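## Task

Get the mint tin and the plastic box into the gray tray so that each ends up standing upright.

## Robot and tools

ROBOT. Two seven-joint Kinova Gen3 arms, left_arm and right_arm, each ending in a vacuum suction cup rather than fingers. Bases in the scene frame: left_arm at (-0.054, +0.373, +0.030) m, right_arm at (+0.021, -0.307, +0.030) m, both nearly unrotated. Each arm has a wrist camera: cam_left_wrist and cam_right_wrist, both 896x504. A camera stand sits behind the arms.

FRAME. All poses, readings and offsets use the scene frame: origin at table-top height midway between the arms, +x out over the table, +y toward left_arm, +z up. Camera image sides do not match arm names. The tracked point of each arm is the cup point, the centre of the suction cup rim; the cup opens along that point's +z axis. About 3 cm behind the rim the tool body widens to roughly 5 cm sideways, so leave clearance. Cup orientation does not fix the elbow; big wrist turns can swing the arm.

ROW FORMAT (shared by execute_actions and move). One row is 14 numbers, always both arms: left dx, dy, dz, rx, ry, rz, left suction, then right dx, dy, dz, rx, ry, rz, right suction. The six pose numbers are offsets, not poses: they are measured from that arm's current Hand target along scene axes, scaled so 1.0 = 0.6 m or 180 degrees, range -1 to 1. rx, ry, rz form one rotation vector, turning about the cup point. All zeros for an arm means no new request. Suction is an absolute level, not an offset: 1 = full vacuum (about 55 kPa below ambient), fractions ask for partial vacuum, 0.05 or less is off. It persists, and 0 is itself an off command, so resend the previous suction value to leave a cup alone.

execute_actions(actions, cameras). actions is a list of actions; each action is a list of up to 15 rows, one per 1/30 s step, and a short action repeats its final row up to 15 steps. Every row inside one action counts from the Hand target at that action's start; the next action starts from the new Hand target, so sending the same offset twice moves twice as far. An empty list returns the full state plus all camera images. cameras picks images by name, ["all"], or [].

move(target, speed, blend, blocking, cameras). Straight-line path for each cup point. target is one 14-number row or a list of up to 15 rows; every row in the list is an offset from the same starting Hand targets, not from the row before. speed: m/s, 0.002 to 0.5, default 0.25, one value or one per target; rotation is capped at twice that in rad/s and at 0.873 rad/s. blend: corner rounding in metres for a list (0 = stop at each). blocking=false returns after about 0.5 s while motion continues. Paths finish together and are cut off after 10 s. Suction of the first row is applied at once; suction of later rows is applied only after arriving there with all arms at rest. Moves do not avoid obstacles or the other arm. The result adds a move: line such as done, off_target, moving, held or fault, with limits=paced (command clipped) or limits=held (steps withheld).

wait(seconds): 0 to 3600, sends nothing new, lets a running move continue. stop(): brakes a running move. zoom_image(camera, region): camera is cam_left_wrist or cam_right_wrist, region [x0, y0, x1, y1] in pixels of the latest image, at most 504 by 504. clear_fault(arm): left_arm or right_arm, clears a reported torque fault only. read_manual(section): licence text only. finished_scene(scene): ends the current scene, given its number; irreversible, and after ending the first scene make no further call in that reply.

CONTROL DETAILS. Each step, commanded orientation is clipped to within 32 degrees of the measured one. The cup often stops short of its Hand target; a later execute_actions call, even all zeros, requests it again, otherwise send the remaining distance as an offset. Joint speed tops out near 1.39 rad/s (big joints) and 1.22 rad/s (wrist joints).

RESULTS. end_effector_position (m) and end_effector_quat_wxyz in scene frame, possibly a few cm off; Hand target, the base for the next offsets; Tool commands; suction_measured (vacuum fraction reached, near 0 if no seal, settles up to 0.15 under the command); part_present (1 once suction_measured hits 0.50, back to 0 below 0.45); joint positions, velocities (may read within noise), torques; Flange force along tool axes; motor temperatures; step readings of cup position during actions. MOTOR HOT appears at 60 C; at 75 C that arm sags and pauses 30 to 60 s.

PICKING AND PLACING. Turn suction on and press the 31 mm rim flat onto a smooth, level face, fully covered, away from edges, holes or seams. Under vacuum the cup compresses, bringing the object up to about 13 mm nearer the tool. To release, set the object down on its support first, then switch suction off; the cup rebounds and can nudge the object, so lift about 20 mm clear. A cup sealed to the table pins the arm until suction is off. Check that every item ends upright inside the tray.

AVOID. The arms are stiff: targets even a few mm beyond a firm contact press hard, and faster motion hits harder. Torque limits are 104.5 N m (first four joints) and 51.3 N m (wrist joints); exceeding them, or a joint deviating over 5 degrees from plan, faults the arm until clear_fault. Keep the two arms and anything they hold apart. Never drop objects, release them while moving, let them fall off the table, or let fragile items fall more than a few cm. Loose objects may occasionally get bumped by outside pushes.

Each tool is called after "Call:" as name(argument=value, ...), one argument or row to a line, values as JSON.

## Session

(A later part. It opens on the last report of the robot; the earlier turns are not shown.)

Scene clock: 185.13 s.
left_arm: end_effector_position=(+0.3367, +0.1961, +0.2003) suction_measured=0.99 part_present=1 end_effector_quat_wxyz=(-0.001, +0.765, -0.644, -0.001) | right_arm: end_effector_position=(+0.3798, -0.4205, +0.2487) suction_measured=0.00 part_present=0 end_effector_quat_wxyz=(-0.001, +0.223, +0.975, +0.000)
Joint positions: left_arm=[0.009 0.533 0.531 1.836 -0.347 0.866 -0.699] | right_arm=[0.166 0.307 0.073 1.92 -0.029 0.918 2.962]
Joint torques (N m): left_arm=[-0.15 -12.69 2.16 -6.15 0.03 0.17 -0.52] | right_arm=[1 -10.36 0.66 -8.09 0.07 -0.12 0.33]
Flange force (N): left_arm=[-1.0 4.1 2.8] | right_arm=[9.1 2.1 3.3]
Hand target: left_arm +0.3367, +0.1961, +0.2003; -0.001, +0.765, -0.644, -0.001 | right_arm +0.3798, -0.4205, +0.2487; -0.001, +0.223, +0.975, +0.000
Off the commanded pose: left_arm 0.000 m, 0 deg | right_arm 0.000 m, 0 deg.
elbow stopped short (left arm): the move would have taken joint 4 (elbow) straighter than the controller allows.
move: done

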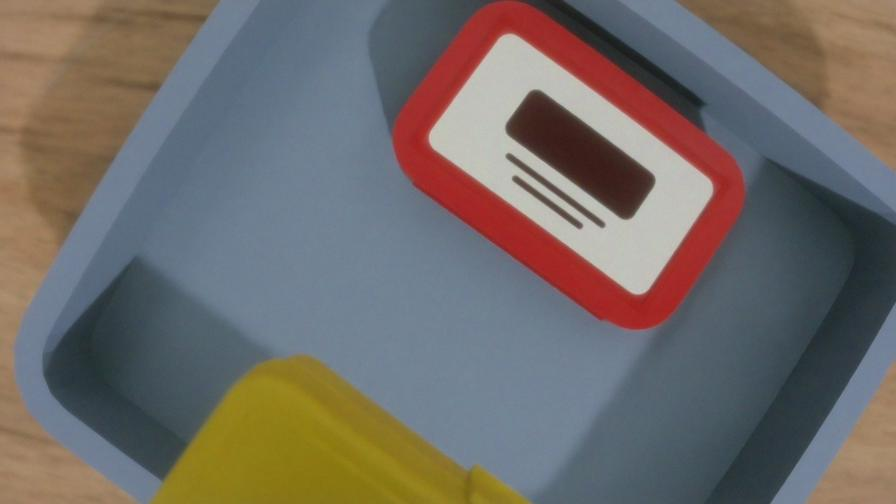

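Call:
move(
  target=[
    [0,0,-0.25,0,0,0,1,0,0,0,0,0,0,0],
    [0,0,-0.2905,0,0,0,1,0,0,0,0,0,0,0],
  ],
  speed=[0.2,0.04],
  blend=[0.005,0],
)

Scene clock: 193.83 s.
left_arm: end_effector_position=(+0.3367, +0.1961, +0.0261) suction_measured=0.98 part_present=1 end_effector_quat_wxyz=(-0.001, +0.765, -0.644, -0.001) | right_arm: end_effector_position=(+0.3798, -0.4205, +0.2487) suction_measured=0.00 part_present=0 end_effector_quat_wxyz=(-0.001, +0.223, +0.975, +0.000)
Joint positions: left_arm=[0.173 0.871 0.297 1.933 -0.58 0.425 -0.5] | right_arm=[0.166 0.307 0.073 1.92 -0.029 0.918 2.962]
Joint torques (N m): left_arm=[-0.46 -15.49 2.07 -3.53 -0.02 0.23 -0.42] | right_arm=[0.93 -10.24 0.66 -7.98 0.1 -0.12 0.34]
Flange force (N): left_arm=[-1.3 5.5 2.1] | right_arm=[8.9 2.0 3.0]
Hand target: left_arm +0.3367, +0.1961, +0.0260; -0.001, +0.765, -0.644, -0.001 | right_arm +0.3798, -0.4205, +0.2487; -0.001, +0.223, +0.975, +0.000
Off the commanded pose: left_arm 0.000 m, 0 deg | right_arm 0.000 m, 0 deg.
move: done

Nearly touching; lower 2 mm more, release, then rise.

Call:
move(
  target=[0,0,-0.004,0,0,0,1,0,0,0,0,0,0,0],
  speed=0.02,
)

Call:
move(
  target=[0,0,0.002,0,0,0,0,0,0,0,0,0,0,0],
  speed=0.02,
)

Call:
move(
  target=[0,0,0.25,0,0,0,0,0,0,0,0,0,0,0],
  speed=0.15,
  cameras=["cam_left_wrist"],
)

Scene clock: 205.03 s.
left_arm: end_effector_position=(+0.3367, +0.1961, +0.0237) suction_measured=0.98 part_present=1 end_effector_quat_wxyz=(-0.001, +0.765, -0.644, -0.001) | right_arm: end_effector_position=(+0.3798, -0.4205, +0.2487) suction_measured=0.00 part_present=0 end_effector_quat_wxyz=(-0.001, +0.223, +0.975, +0.000)
Joint positions: left_arm=[0.175 0.876 0.293 1.932 -0.582 0.419 -0.498] | right_arm=[0.166 0.307 0.073 1.92 -0.029 0.918 2.962]
Joint torques (N m): left_arm=[-0.2 -5.84 0.58 -4.07 -0.16 -1.23 -0.4] | right_arm=[0.93 -10.23 0.67 -8.03 0.03 -0.08 0.33]
Flange force (N): left_arm=[-5.7 10.7 -25.1] | right_arm=[9.1 1.9 3.1]
Hand target: left_arm +0.3367, +0.1961, +0.0236; -0.001, +0.765, -0.644, -0.001 | right_arm +0.3798, -0.4205, +0.2487; -0.001, +0.223, +0.975, +0.000
Off the commanded pose: left_arm 0.000 m, 0 deg | right_arm 0.000 m, 0 deg.
move: done

Scene clock: 205.53 s.
left_arm: end_effector_position=(+0.3367, +0.1961, +0.0248) suction_measured=0.00 part_present=0 end_effector_quat_wxyz=(-0.001, +0.765, -0.644, -0.001) | right_arm: end_effector_position=(+0.3798, -0.4205, +0.2487) suction_measured=0.00 part_present=0 end_effector_quat_wxyz=(-0.001, +0.223, +0.975, +0.000)
Joint positions: left_arm=[0.174 0.873 0.295 1.933 -0.581 0.422 -0.499] | right_arm=[0.166 0.307 0.073 1.92 -0.029 0.918 2.962]
Joint torques (N m): left_arm=[-0.13 -11.07 1.51 -3.36 0 -0.28 -0.43] | right_arm=[0.92 -10.24 0.7 -7.9 0.07 -0.08 0.33]
Flange force (N): left_arm=[-3.3 6.9 -9.8] | right_arm=[8.7 2.0 3.0]
Hand target: left_arm +0.3367, +0.1961, +0.0248; -0.001, +0.765, -0.644, -0.001 | right_arm +0.3798, -0.4205, +0.2487; -0.001, +0.223, +0.975, +0.000
Off the commanded pose: left_arm 0.000 m, 0 deg | right_arm 0.000 m, 0 deg.
move: done

Scene clock: 207.00 s.
left_arm: end_effector_position=(+0.3367, +0.1961, +0.1748) suction_measured=0.00 part_present=0 end_effector_quat_wxyz=(-0.001, +0.765, -0.644, -0.001) | right_arm: end_effector_position=(+0.3798, -0.4205, +0.2487) suction_measured=0.00 part_present=0 end_effector_quat_wxyz=(-0.001, +0.223, +0.975, +0.000)
Joint positions: left_arm=[0.024 0.578 0.512 1.865 -0.385 0.798 -0.666] | right_arm=[0.166 0.307 0.073 1.92 -0.029 0.918 2.962]
Joint torques (N m): left_arm=[-0.34 -12.94 2.11 -5.83 0.09 0.19 -0.48] | right_arm=[0.99 -10.26 0.65 -8.01 0.06 -0.06 0.33]
Flange force (N): left_arm=[-0.9 4.7 2.6] | right_arm=[9.1 2.1 3.2]
Hand target: left_arm +0.3367, +0.1961, +0.1748; -0.001, +0.765, -0.644, -0.001 | right_arm +0.3798, -0.4205, +0.2487; -0.001, +0.223, +0.975, +0.000
Off the commanded pose: left_arm 0.000 m, 0 deg | right_arm 0.000 m, 0 deg.
move: done

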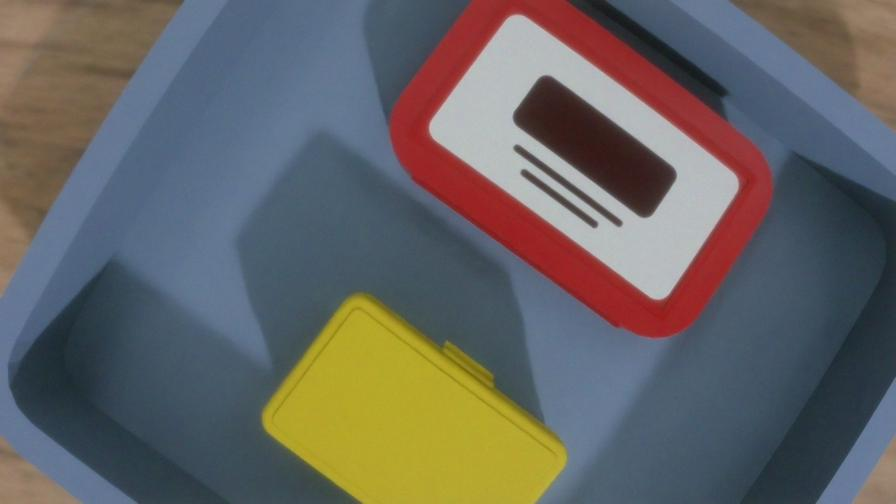

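Call:
finished_scene(
  scene=2,
)

The scene is finished: the task was done.


## Next scene

Get the spice jar into the gray tray so that it ends up standing upright.

Call:
execute_actions(
  actions=[],
)

Scene clock: 0.00 s.
left_arm: end_effector_position=(+0.2812, +0.1033, +0.3564) suction_measured=0.00 part_present=0 end_effector_quat_wxyz=(-0.081, +0.952, -0.237, +0.175) | right_arm: end_effector_position=(+0.5331, +0.0483, +0.2403) suction_measured=0.00 part_present=0 end_effector_quat_wxyz=(-0.068, +0.033, +0.901, +0.427)
Joint positions: left_arm=[1.156 0.207 -0.39 1.751 -0.287 0.993 0.421] | right_arm=[0.163 1.011 -0.972 1.382 -0.123 0.753 2.782]
Joint velocities: within noise
Joint torques (N m): no reading
Motor temperatures (°C): left_arm=[35 33 33 38 41 38 42] | right_arm=[32 34 32 35 43 42 42]
Flange force (N): no reading
Hand target: left_arm +0.2812, +0.1033, +0.3564; -0.081, +0.952, -0.237, +0.175 | right_arm +0.5331, +0.0483, +0.2403; -0.068, +0.033, +0.901, +0.427
Tool commands: left_gripper/suction=+0.0 right_gripper/suction=+0.0

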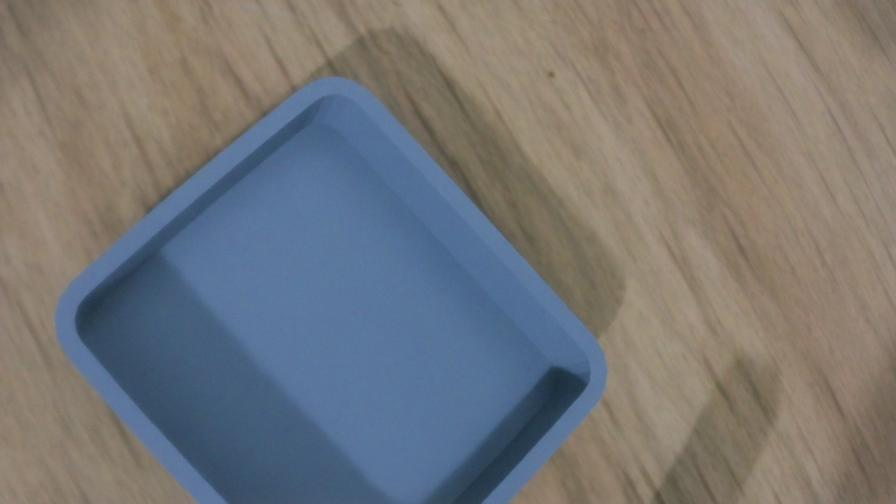

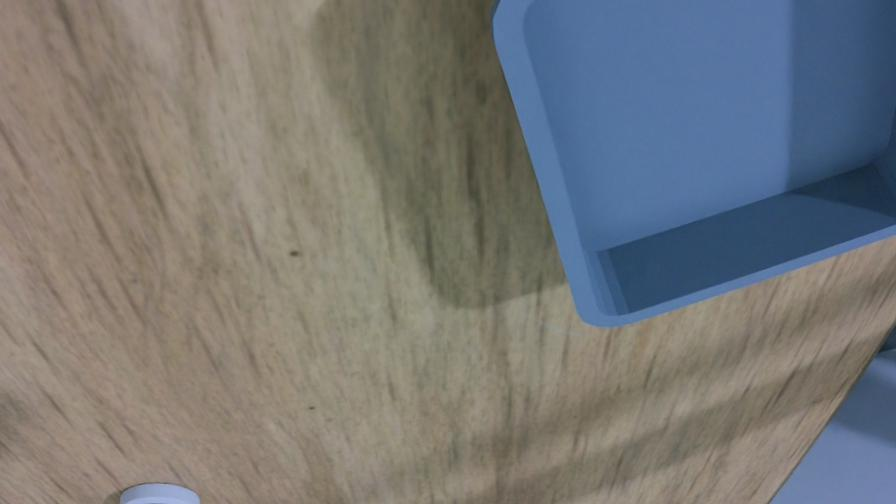

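Call:
move(
  target=[0.165,0.128,0.24,0.044,0.122,-0.341,0,-0.138,-0.55,0.35,-0.284,-0.034,0,0],
  speed=0.4,
  cameras=["all"],
)

Scene clock: 8.63 s.
left_arm: end_effector_position=(+0.3802, +0.1801, +0.5004) suction_measured=0.00 part_present=0 end_effector_quat_wxyz=(+0.001, +0.706, -0.708, +0.000) | right_arm: end_effector_position=(+0.4503, -0.2817, +0.4503) suction_measured=0.00 part_present=0 end_effector_quat_wxyz=(-0.001, +0.037, +0.999, -0.002)
Joint positions: left_arm=[0.524 0.427 -0.298 0.9 0.128 1.829 -1.294] | right_arm=[0.37 0.352 -0.775 1.249 0.248 1.637 2.729]
Joint torques (N m): left_arm=[-0.41 -13.82 -0.33 -8 0.08 0.28 -0.41] | right_arm=[0.94 -11.12 -1.1 -9.28 0.09 -0.08 0.37]
Flange force (N): left_arm=[-1.3 7.0 7.0] | right_arm=[7.8 2.0 7.6]
Hand target: left_arm +0.3802, +0.1801, +0.5004; +0.001, +0.706, -0.708, +0.000 | right_arm +0.4503, -0.2817, +0.4503; -0.001, +0.037, +0.999, -0.002
Off the commanded pose: left_arm 0.000 m, 0 deg | right_arm 0.000 m, 0 deg.
move: done

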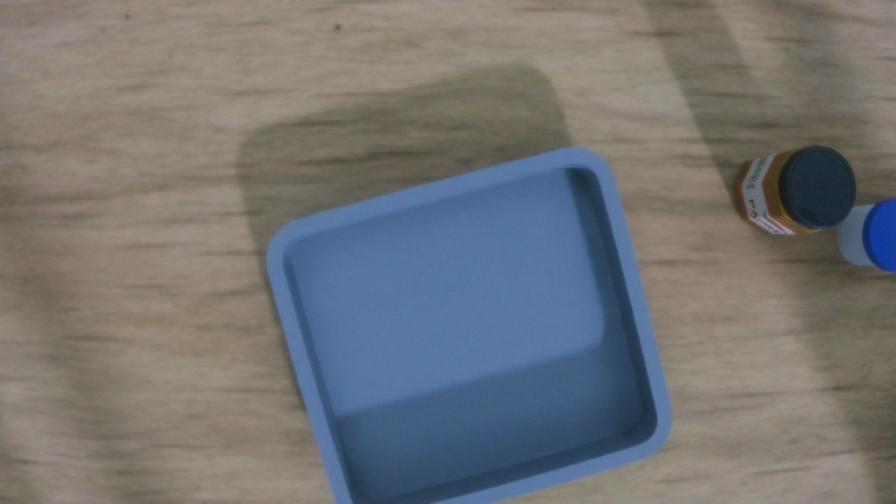

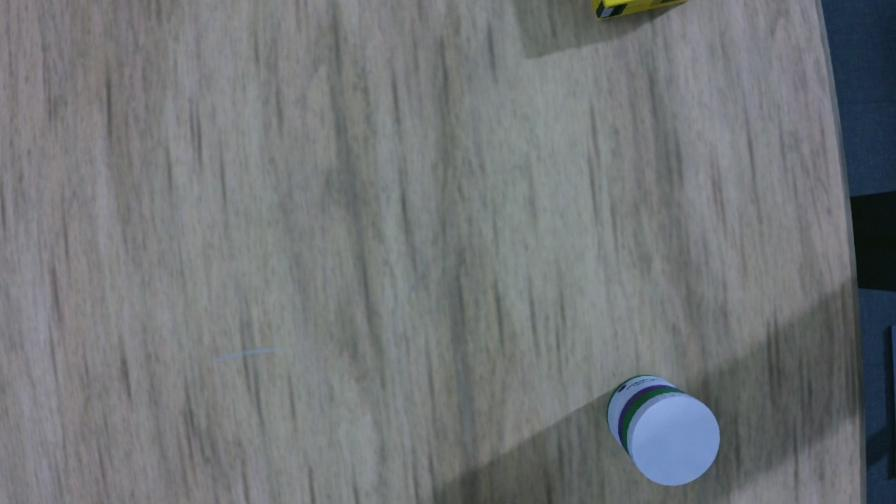

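Call:
zoom_image(
  camera="cam_left_wrist",
  region=[720, 130, 896, 280],
)

Call:
zoom_image(
  camera="cam_right_wrist",
  region=[590, 350, 740, 500],
)

Scaled by 2.864 from the camera's image (finer frame: 1280x720).

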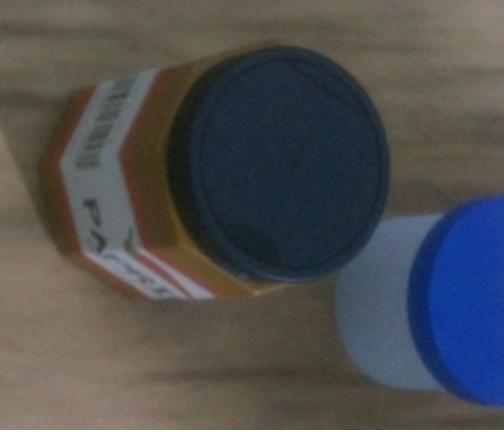

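Scaled by 3.360 from the camera's image (finer frame: 1280x720).

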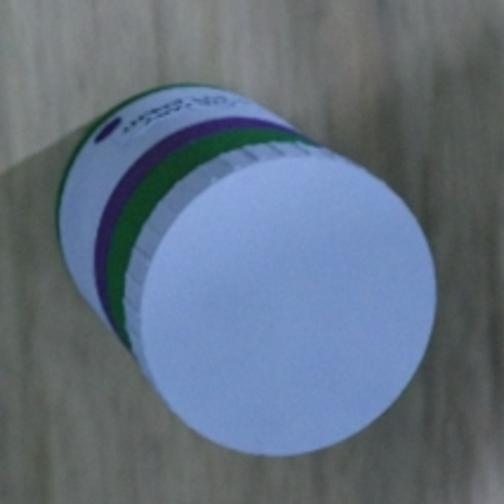

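Call:
move(
  target=[0.067,-0.367,-0.2,0,0,0,0,-0.08,-0.25,0,0,0,0,0],
  speed=0.4,
  cameras=["cam_left_wrist"],
)

Scene clock: 20.70 s.
left_arm: end_effector_position=(+0.4203, -0.0401, +0.3804) suction_measured=0.00 part_present=0 end_effector_quat_wxyz=(+0.001, +0.706, -0.708, +0.000) | right_arm: end_effector_position=(+0.4023, -0.4317, +0.4503) suction_measured=0.00 part_present=0 end_effector_quat_wxyz=(-0.001, +0.037, +0.999, -0.002)
Joint positions: left_arm=[0.731 0.877 -0.221 0.462 0.177 1.811 -0.948] | right_arm=[0.75 0.262 -0.704 1.346 0.173 1.595 3.152]
Joint torques (N m): left_arm=[-0.35 -20.4 -0.03 -7.88 0.07 0.21 -0.43] | right_arm=[1.08 -9.69 -0.63 -9.5 0.09 -0.14 0.37]
Flange force (N): left_arm=no reading | right_arm=[6.1 5.1 7.6]
Hand target: left_arm +0.4203, -0.0401, +0.3804; +0.001, +0.706, -0.708, +0.000 | right_arm +0.4023, -0.4317, +0.4503; -0.001, +0.037, +0.999, -0.002
Off the commanded pose: left_arm 0.000 m, 0 deg | right_arm 0.000 m, 0 deg.
move: done

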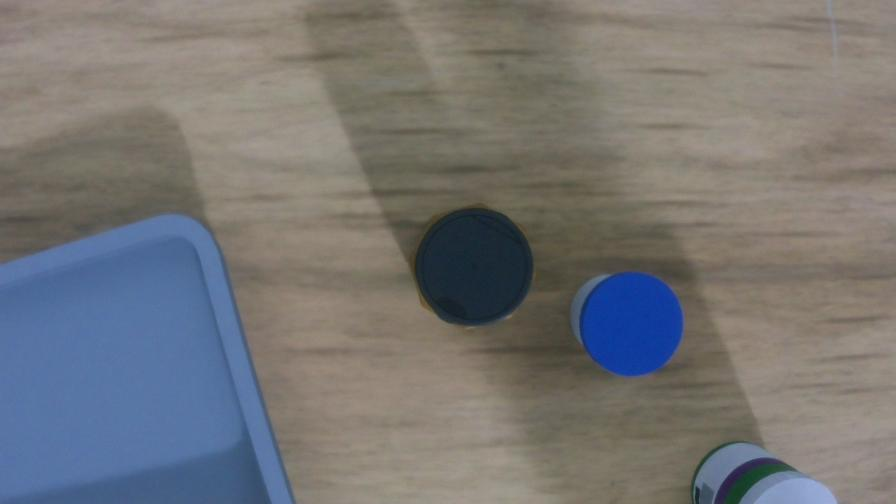

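Call:
move(
  target=[0.07,-0.048,-0.4,0,0,0,1,0,0,0,0,0,0,0],
  speed=0.25,
  cameras=["cam_left_wrist"],
)

Scene clock: 35.50 s.
left_arm: end_effector_position=(+0.4624, -0.0689, +0.1404) suction_measured=0.00 part_present=0 end_effector_quat_wxyz=(+0.001, +0.706, -0.708, +0.000) | right_arm: end_effector_position=(+0.4023, -0.4317, +0.4503) suction_measured=0.00 part_present=0 end_effector_quat_wxyz=(-0.001, +0.037, +0.999, -0.002)
Joint positions: left_arm=[0.744 1.116 -0.22 0.73 0.207 1.31 -0.987] | right_arm=[0.75 0.262 -0.704 1.346 0.173 1.595 3.152]
Joint torques (N m): left_arm=[-0.34 -22.44 -0.42 -7.87 0.07 0.17 -0.44] | right_arm=[0.96 -9.77 -0.7 -9.39 0.08 -0.1 0.39]
Flange force (N): left_arm=[-5.6 8.2 1.8] | right_arm=[5.8 4.8 7.4]
Hand target: left_arm +0.4623, -0.0689, +0.1404; +0.001, +0.706, -0.708, +0.000 | right_arm +0.4023, -0.4317, +0.4503; -0.001, +0.037, +0.999, -0.002
Off the commanded pose: left_arm 0.000 m, 0 deg | right_arm 0.000 m, 0 deg.
move: done

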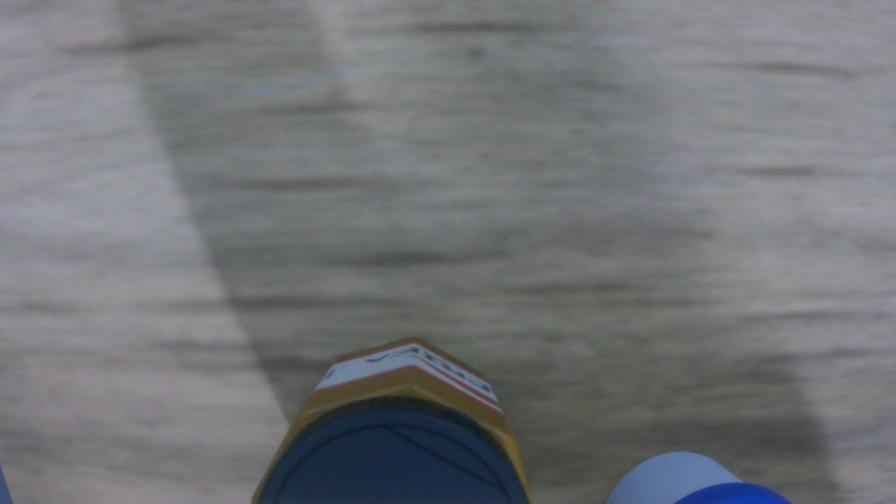

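Call:
move(
  target=[
    [-0.009,0.005,-0.09,0,0,0,1,0,0,0,0,0,0,0],
    [-0.009,0.005,-0.1117,0,0,0,1,0,0,0,0,0,0,0],
  ],
  speed=[0.15,0.02],
  cameras=["cam_left_wrist"],
)

Scene clock: 45.50 s.
left_arm: end_effector_position=(+0.4574, -0.0664, +0.0751) suction_measured=0.98 part_present=1 end_effector_quat_wxyz=(+0.001, +0.706, -0.708, +0.002) | right_arm: end_effector_position=(+0.4023, -0.4317, +0.4503) suction_measured=0.00 part_present=0 end_effector_quat_wxyz=(-0.001, +0.037, +0.999, -0.002)
Joint positions: left_arm=[0.752 1.172 -0.216 0.823 0.22 1.161 -1] | right_arm=[0.75 0.262 -0.704 1.346 0.173 1.595 3.152]
Joint torques (N m): left_arm=[-3.45 61.65 1.61 19.66 -0.19 -6.75 -0.42] | right_arm=[0.91 -9.69 -0.76 -9.49 0.09 -0.17 0.33]
Flange force (N): left_arm=[-20.7 33.4 -132.7] | right_arm=[6.5 4.6 7.5]
Hand target: left_arm +0.4570, -0.0659, +0.0734; +0.001, +0.706, -0.708, +0.000 | right_arm +0.4023, -0.4317, +0.4503; -0.001, +0.037, +0.999, -0.002
Off the commanded pose: left_arm 0.002 m, 0 deg | right_arm 0.000 m, 0 deg.
TORQUE WARNING: the torque sensor of joint 2 (shoulder) of the left arm reached its warning level (56.7 N m). A warning alone does not stop the arm.
move: done

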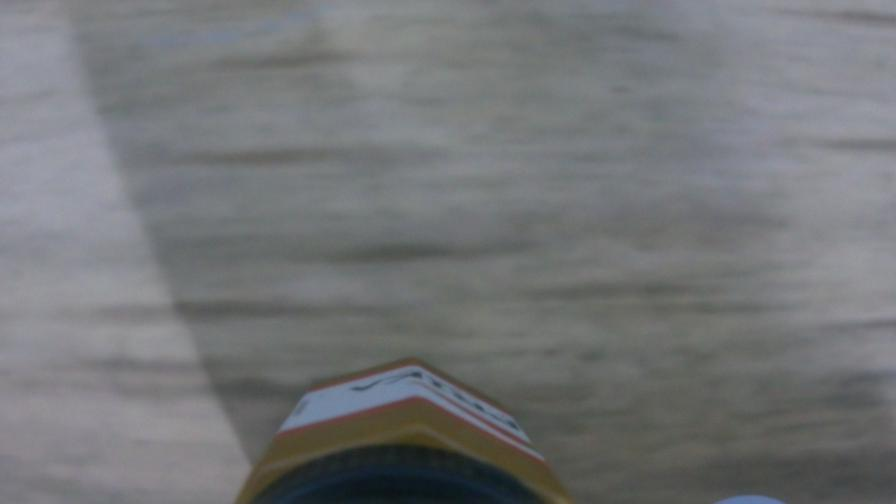

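Call:
move(
  target=[
    [0,0,0.2,0,0,0,1,0,0,0,0,0,0,0],
    [-0.143,0.352,0.2,0,0,0,1,0,0,0,0,0,0,0],
  ],
  speed=[0.15,0.2],
  blend=[0.02,0],
  cameras=["cam_left_wrist"],
)

Scene clock: 51.97 s.
left_arm: end_effector_position=(+0.3712, +0.1453, +0.1934) suction_measured=0.96 part_present=1 end_effector_quat_wxyz=(+0.001, +0.706, -0.708, +0.000) | right_arm: end_effector_position=(+0.4023, -0.4317, +0.4503) suction_measured=0.00 part_present=0 end_effector_quat_wxyz=(-0.001, +0.037, +0.999, -0.002)
Joint positions: left_arm=[0.622 0.606 -0.273 1.638 0.196 0.925 -1.303] | right_arm=[0.75 0.262 -0.704 1.346 0.173 1.595 3.152]
Joint torques (N m): left_arm=[-0.43 -15.4 -0.7 -6.74 0.11 0.21 -0.49] | right_arm=[0.95 -9.71 -0.69 -9.45 0.09 -0.17 0.4]
Flange force (N): left_arm=[-0.6 5.1 1.8] | right_arm=[6.1 4.8 7.4]
Hand target: left_arm +0.3712, +0.1453, +0.1934; +0.001, +0.706, -0.708, +0.000 | right_arm +0.4023, -0.4317, +0.4503; -0.001, +0.037, +0.999, -0.002
Off the commanded pose: left_arm 0.000 m, 0 deg | right_arm 0.000 m, 0 deg.
TORQUE WARNING: the torque sensor of joint 2 (shoulder) of the left arm reached its warning level (56.7 N m). A warning alone does not stop the arm.
move: done

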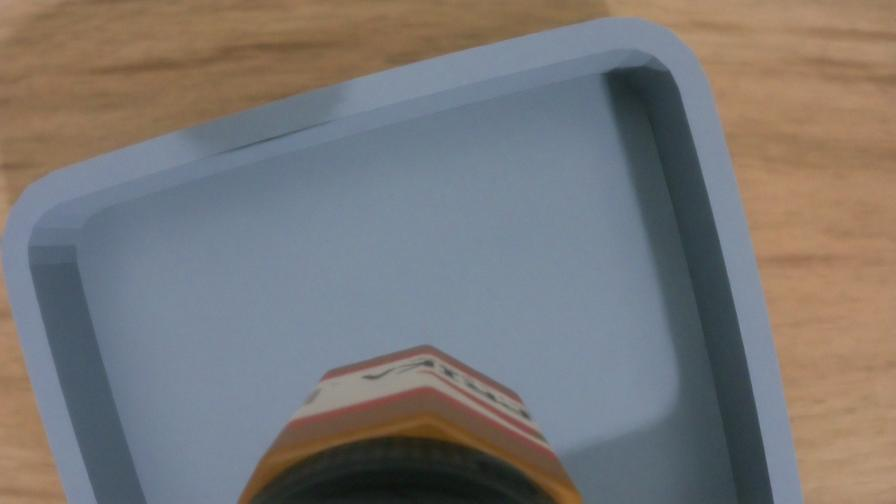

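Call:
move(
  target=[
    [0,0,-0.17,0,0,0,1,0,0,0,0,0,0,0],
    [0,0,-0.184,0,0,0,1,0,0,0,0,0,0,0],
  ],
  speed=[0.15,0.03],
  blend=[0.005,0],
)

Scene clock: 56.63 s.
left_arm: end_effector_position=(+0.3712, +0.1452, +0.0832) suction_measured=0.98 part_present=1 end_effector_quat_wxyz=(+0.001, +0.706, -0.708, +0.000) | right_arm: end_effector_position=(+0.4023, -0.4317, +0.4503) suction_measured=0.00 part_present=0 end_effector_quat_wxyz=(-0.001, +0.037, +0.999, -0.002)
Joint positions: left_arm=[0.589 0.792 -0.224 1.723 0.265 0.656 -1.36] | right_arm=[0.75 0.262 -0.704 1.346 0.173 1.595 3.152]
Joint torques (N m): left_arm=[-1.62 3.18 -0.26 -1.12 0.03 -1.77 -0.41] | right_arm=[0.91 -9.67 -0.68 -9.4 0.11 -0.13 0.38]
Flange force (N): left_arm=[-2.3 13.2 -43.4] | right_arm=[6.2 4.7 7.3]
Hand target: left_arm +0.3712, +0.1453, +0.0830; +0.001, +0.706, -0.708, +0.000 | right_arm +0.4023, -0.4317, +0.4503; -0.001, +0.037, +0.999, -0.002
Off the commanded pose: left_arm 0.000 m, 0 deg | right_arm 0.000 m, 0 deg.
move: done; blend cut to 0.0042 m at target 1

Down firmly; release and rise.

Call:
move(
  target=[0,0,0.003,0,0,0,0,0,0,0,0,0,0,0],
  speed=0.02,
)

Call:
move(
  target=[0,0,0.2,0,0,0,0,0,0,0,0,0,0,0],
  speed=0.15,
  cameras=["cam_left_wrist"],
)

Scene clock: 59.67 s.
left_arm: end_effector_position=(+0.3711, +0.1453, +0.0847) suction_measured=0.00 part_present=0 end_effector_quat_wxyz=(+0.001, +0.706, -0.708, +0.000) | right_arm: end_effector_position=(+0.4023, -0.4317, +0.4503) suction_measured=0.00 part_present=0 end_effector_quat_wxyz=(-0.001, +0.037, +0.999, -0.002)
Joint positions: left_arm=[0.589 0.789 -0.225 1.722 0.264 0.66 -1.36] | right_arm=[0.75 0.262 -0.704 1.346 0.173 1.595 3.152]
Joint torques (N m): left_arm=[-1.22 -10.6 -1.01 -3.82 -0.14 -0.31 -0.44] | right_arm=[0.9 -9.7 -0.57 -9.49 0.11 -0.12 0.34]
Flange force (N): left_arm=[0.0 7.2 -12.3] | right_arm=[6.5 4.7 7.7]
Hand target: left_arm +0.3712, +0.1453, +0.0848; +0.001, +0.706, -0.708, +0.000 | right_arm +0.4023, -0.4317, +0.4503; -0.001, +0.037, +0.999, -0.002
Off the commanded pose: left_arm 0.000 m, 0 deg | right_arm 0.000 m, 0 deg.
move: done

Scene clock: 60.93 s.
left_arm: end_effector_position=(+0.3712, +0.1453, +0.2048) suction_measured=0.00 part_present=0 end_effector_quat_wxyz=(+0.001, +0.706, -0.708, +0.000) | right_arm: end_effector_position=(+0.4023, -0.4317, +0.4503) suction_measured=0.00 part_present=0 end_effector_quat_wxyz=(-0.001, +0.037, +0.999, -0.002)
Joint positions: left_arm=[0.625 0.59 -0.277 1.624 0.19 0.955 -1.297] | right_arm=[0.75 0.262 -0.704 1.346 0.173 1.595 3.152]
Joint torques (N m): left_arm=[-0.37 -15.07 -0.7 -6.79 0.09 0.19 -0.42] | right_arm=[1 -9.65 -0.61 -9.46 0.03 -0.17 0.35]
Flange force (N): left_arm=[-0.9 5.0 1.5] | right_arm=[6.2 4.9 7.4]
Hand target: left_arm +0.3712, +0.1453, +0.2048; +0.001, +0.706, -0.708, +0.000 | right_arm +0.4023, -0.4317, +0.4503; -0.001, +0.037, +0.999, -0.002
Off the commanded pose: left_arm 0.000 m, 0 deg | right_arm 0.000 m, 0 deg.
move: done

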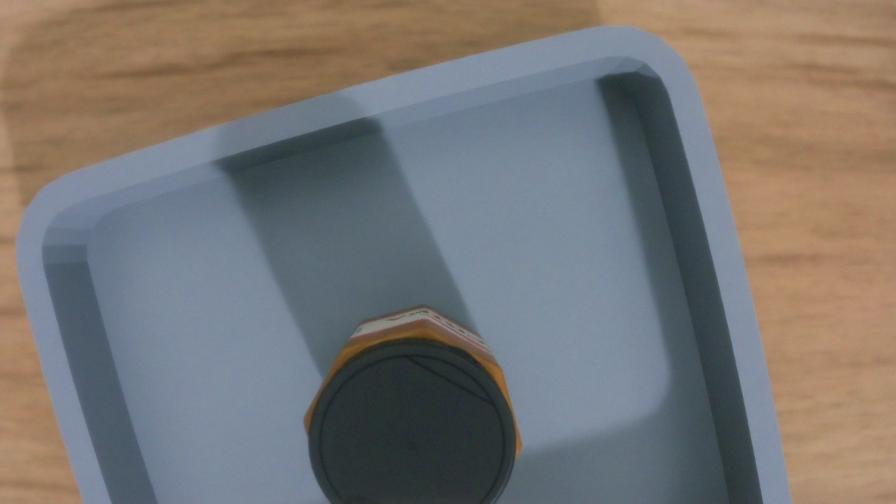

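Call:
finished_scene(
  scene=3,
)

The scene is finished: the task was done.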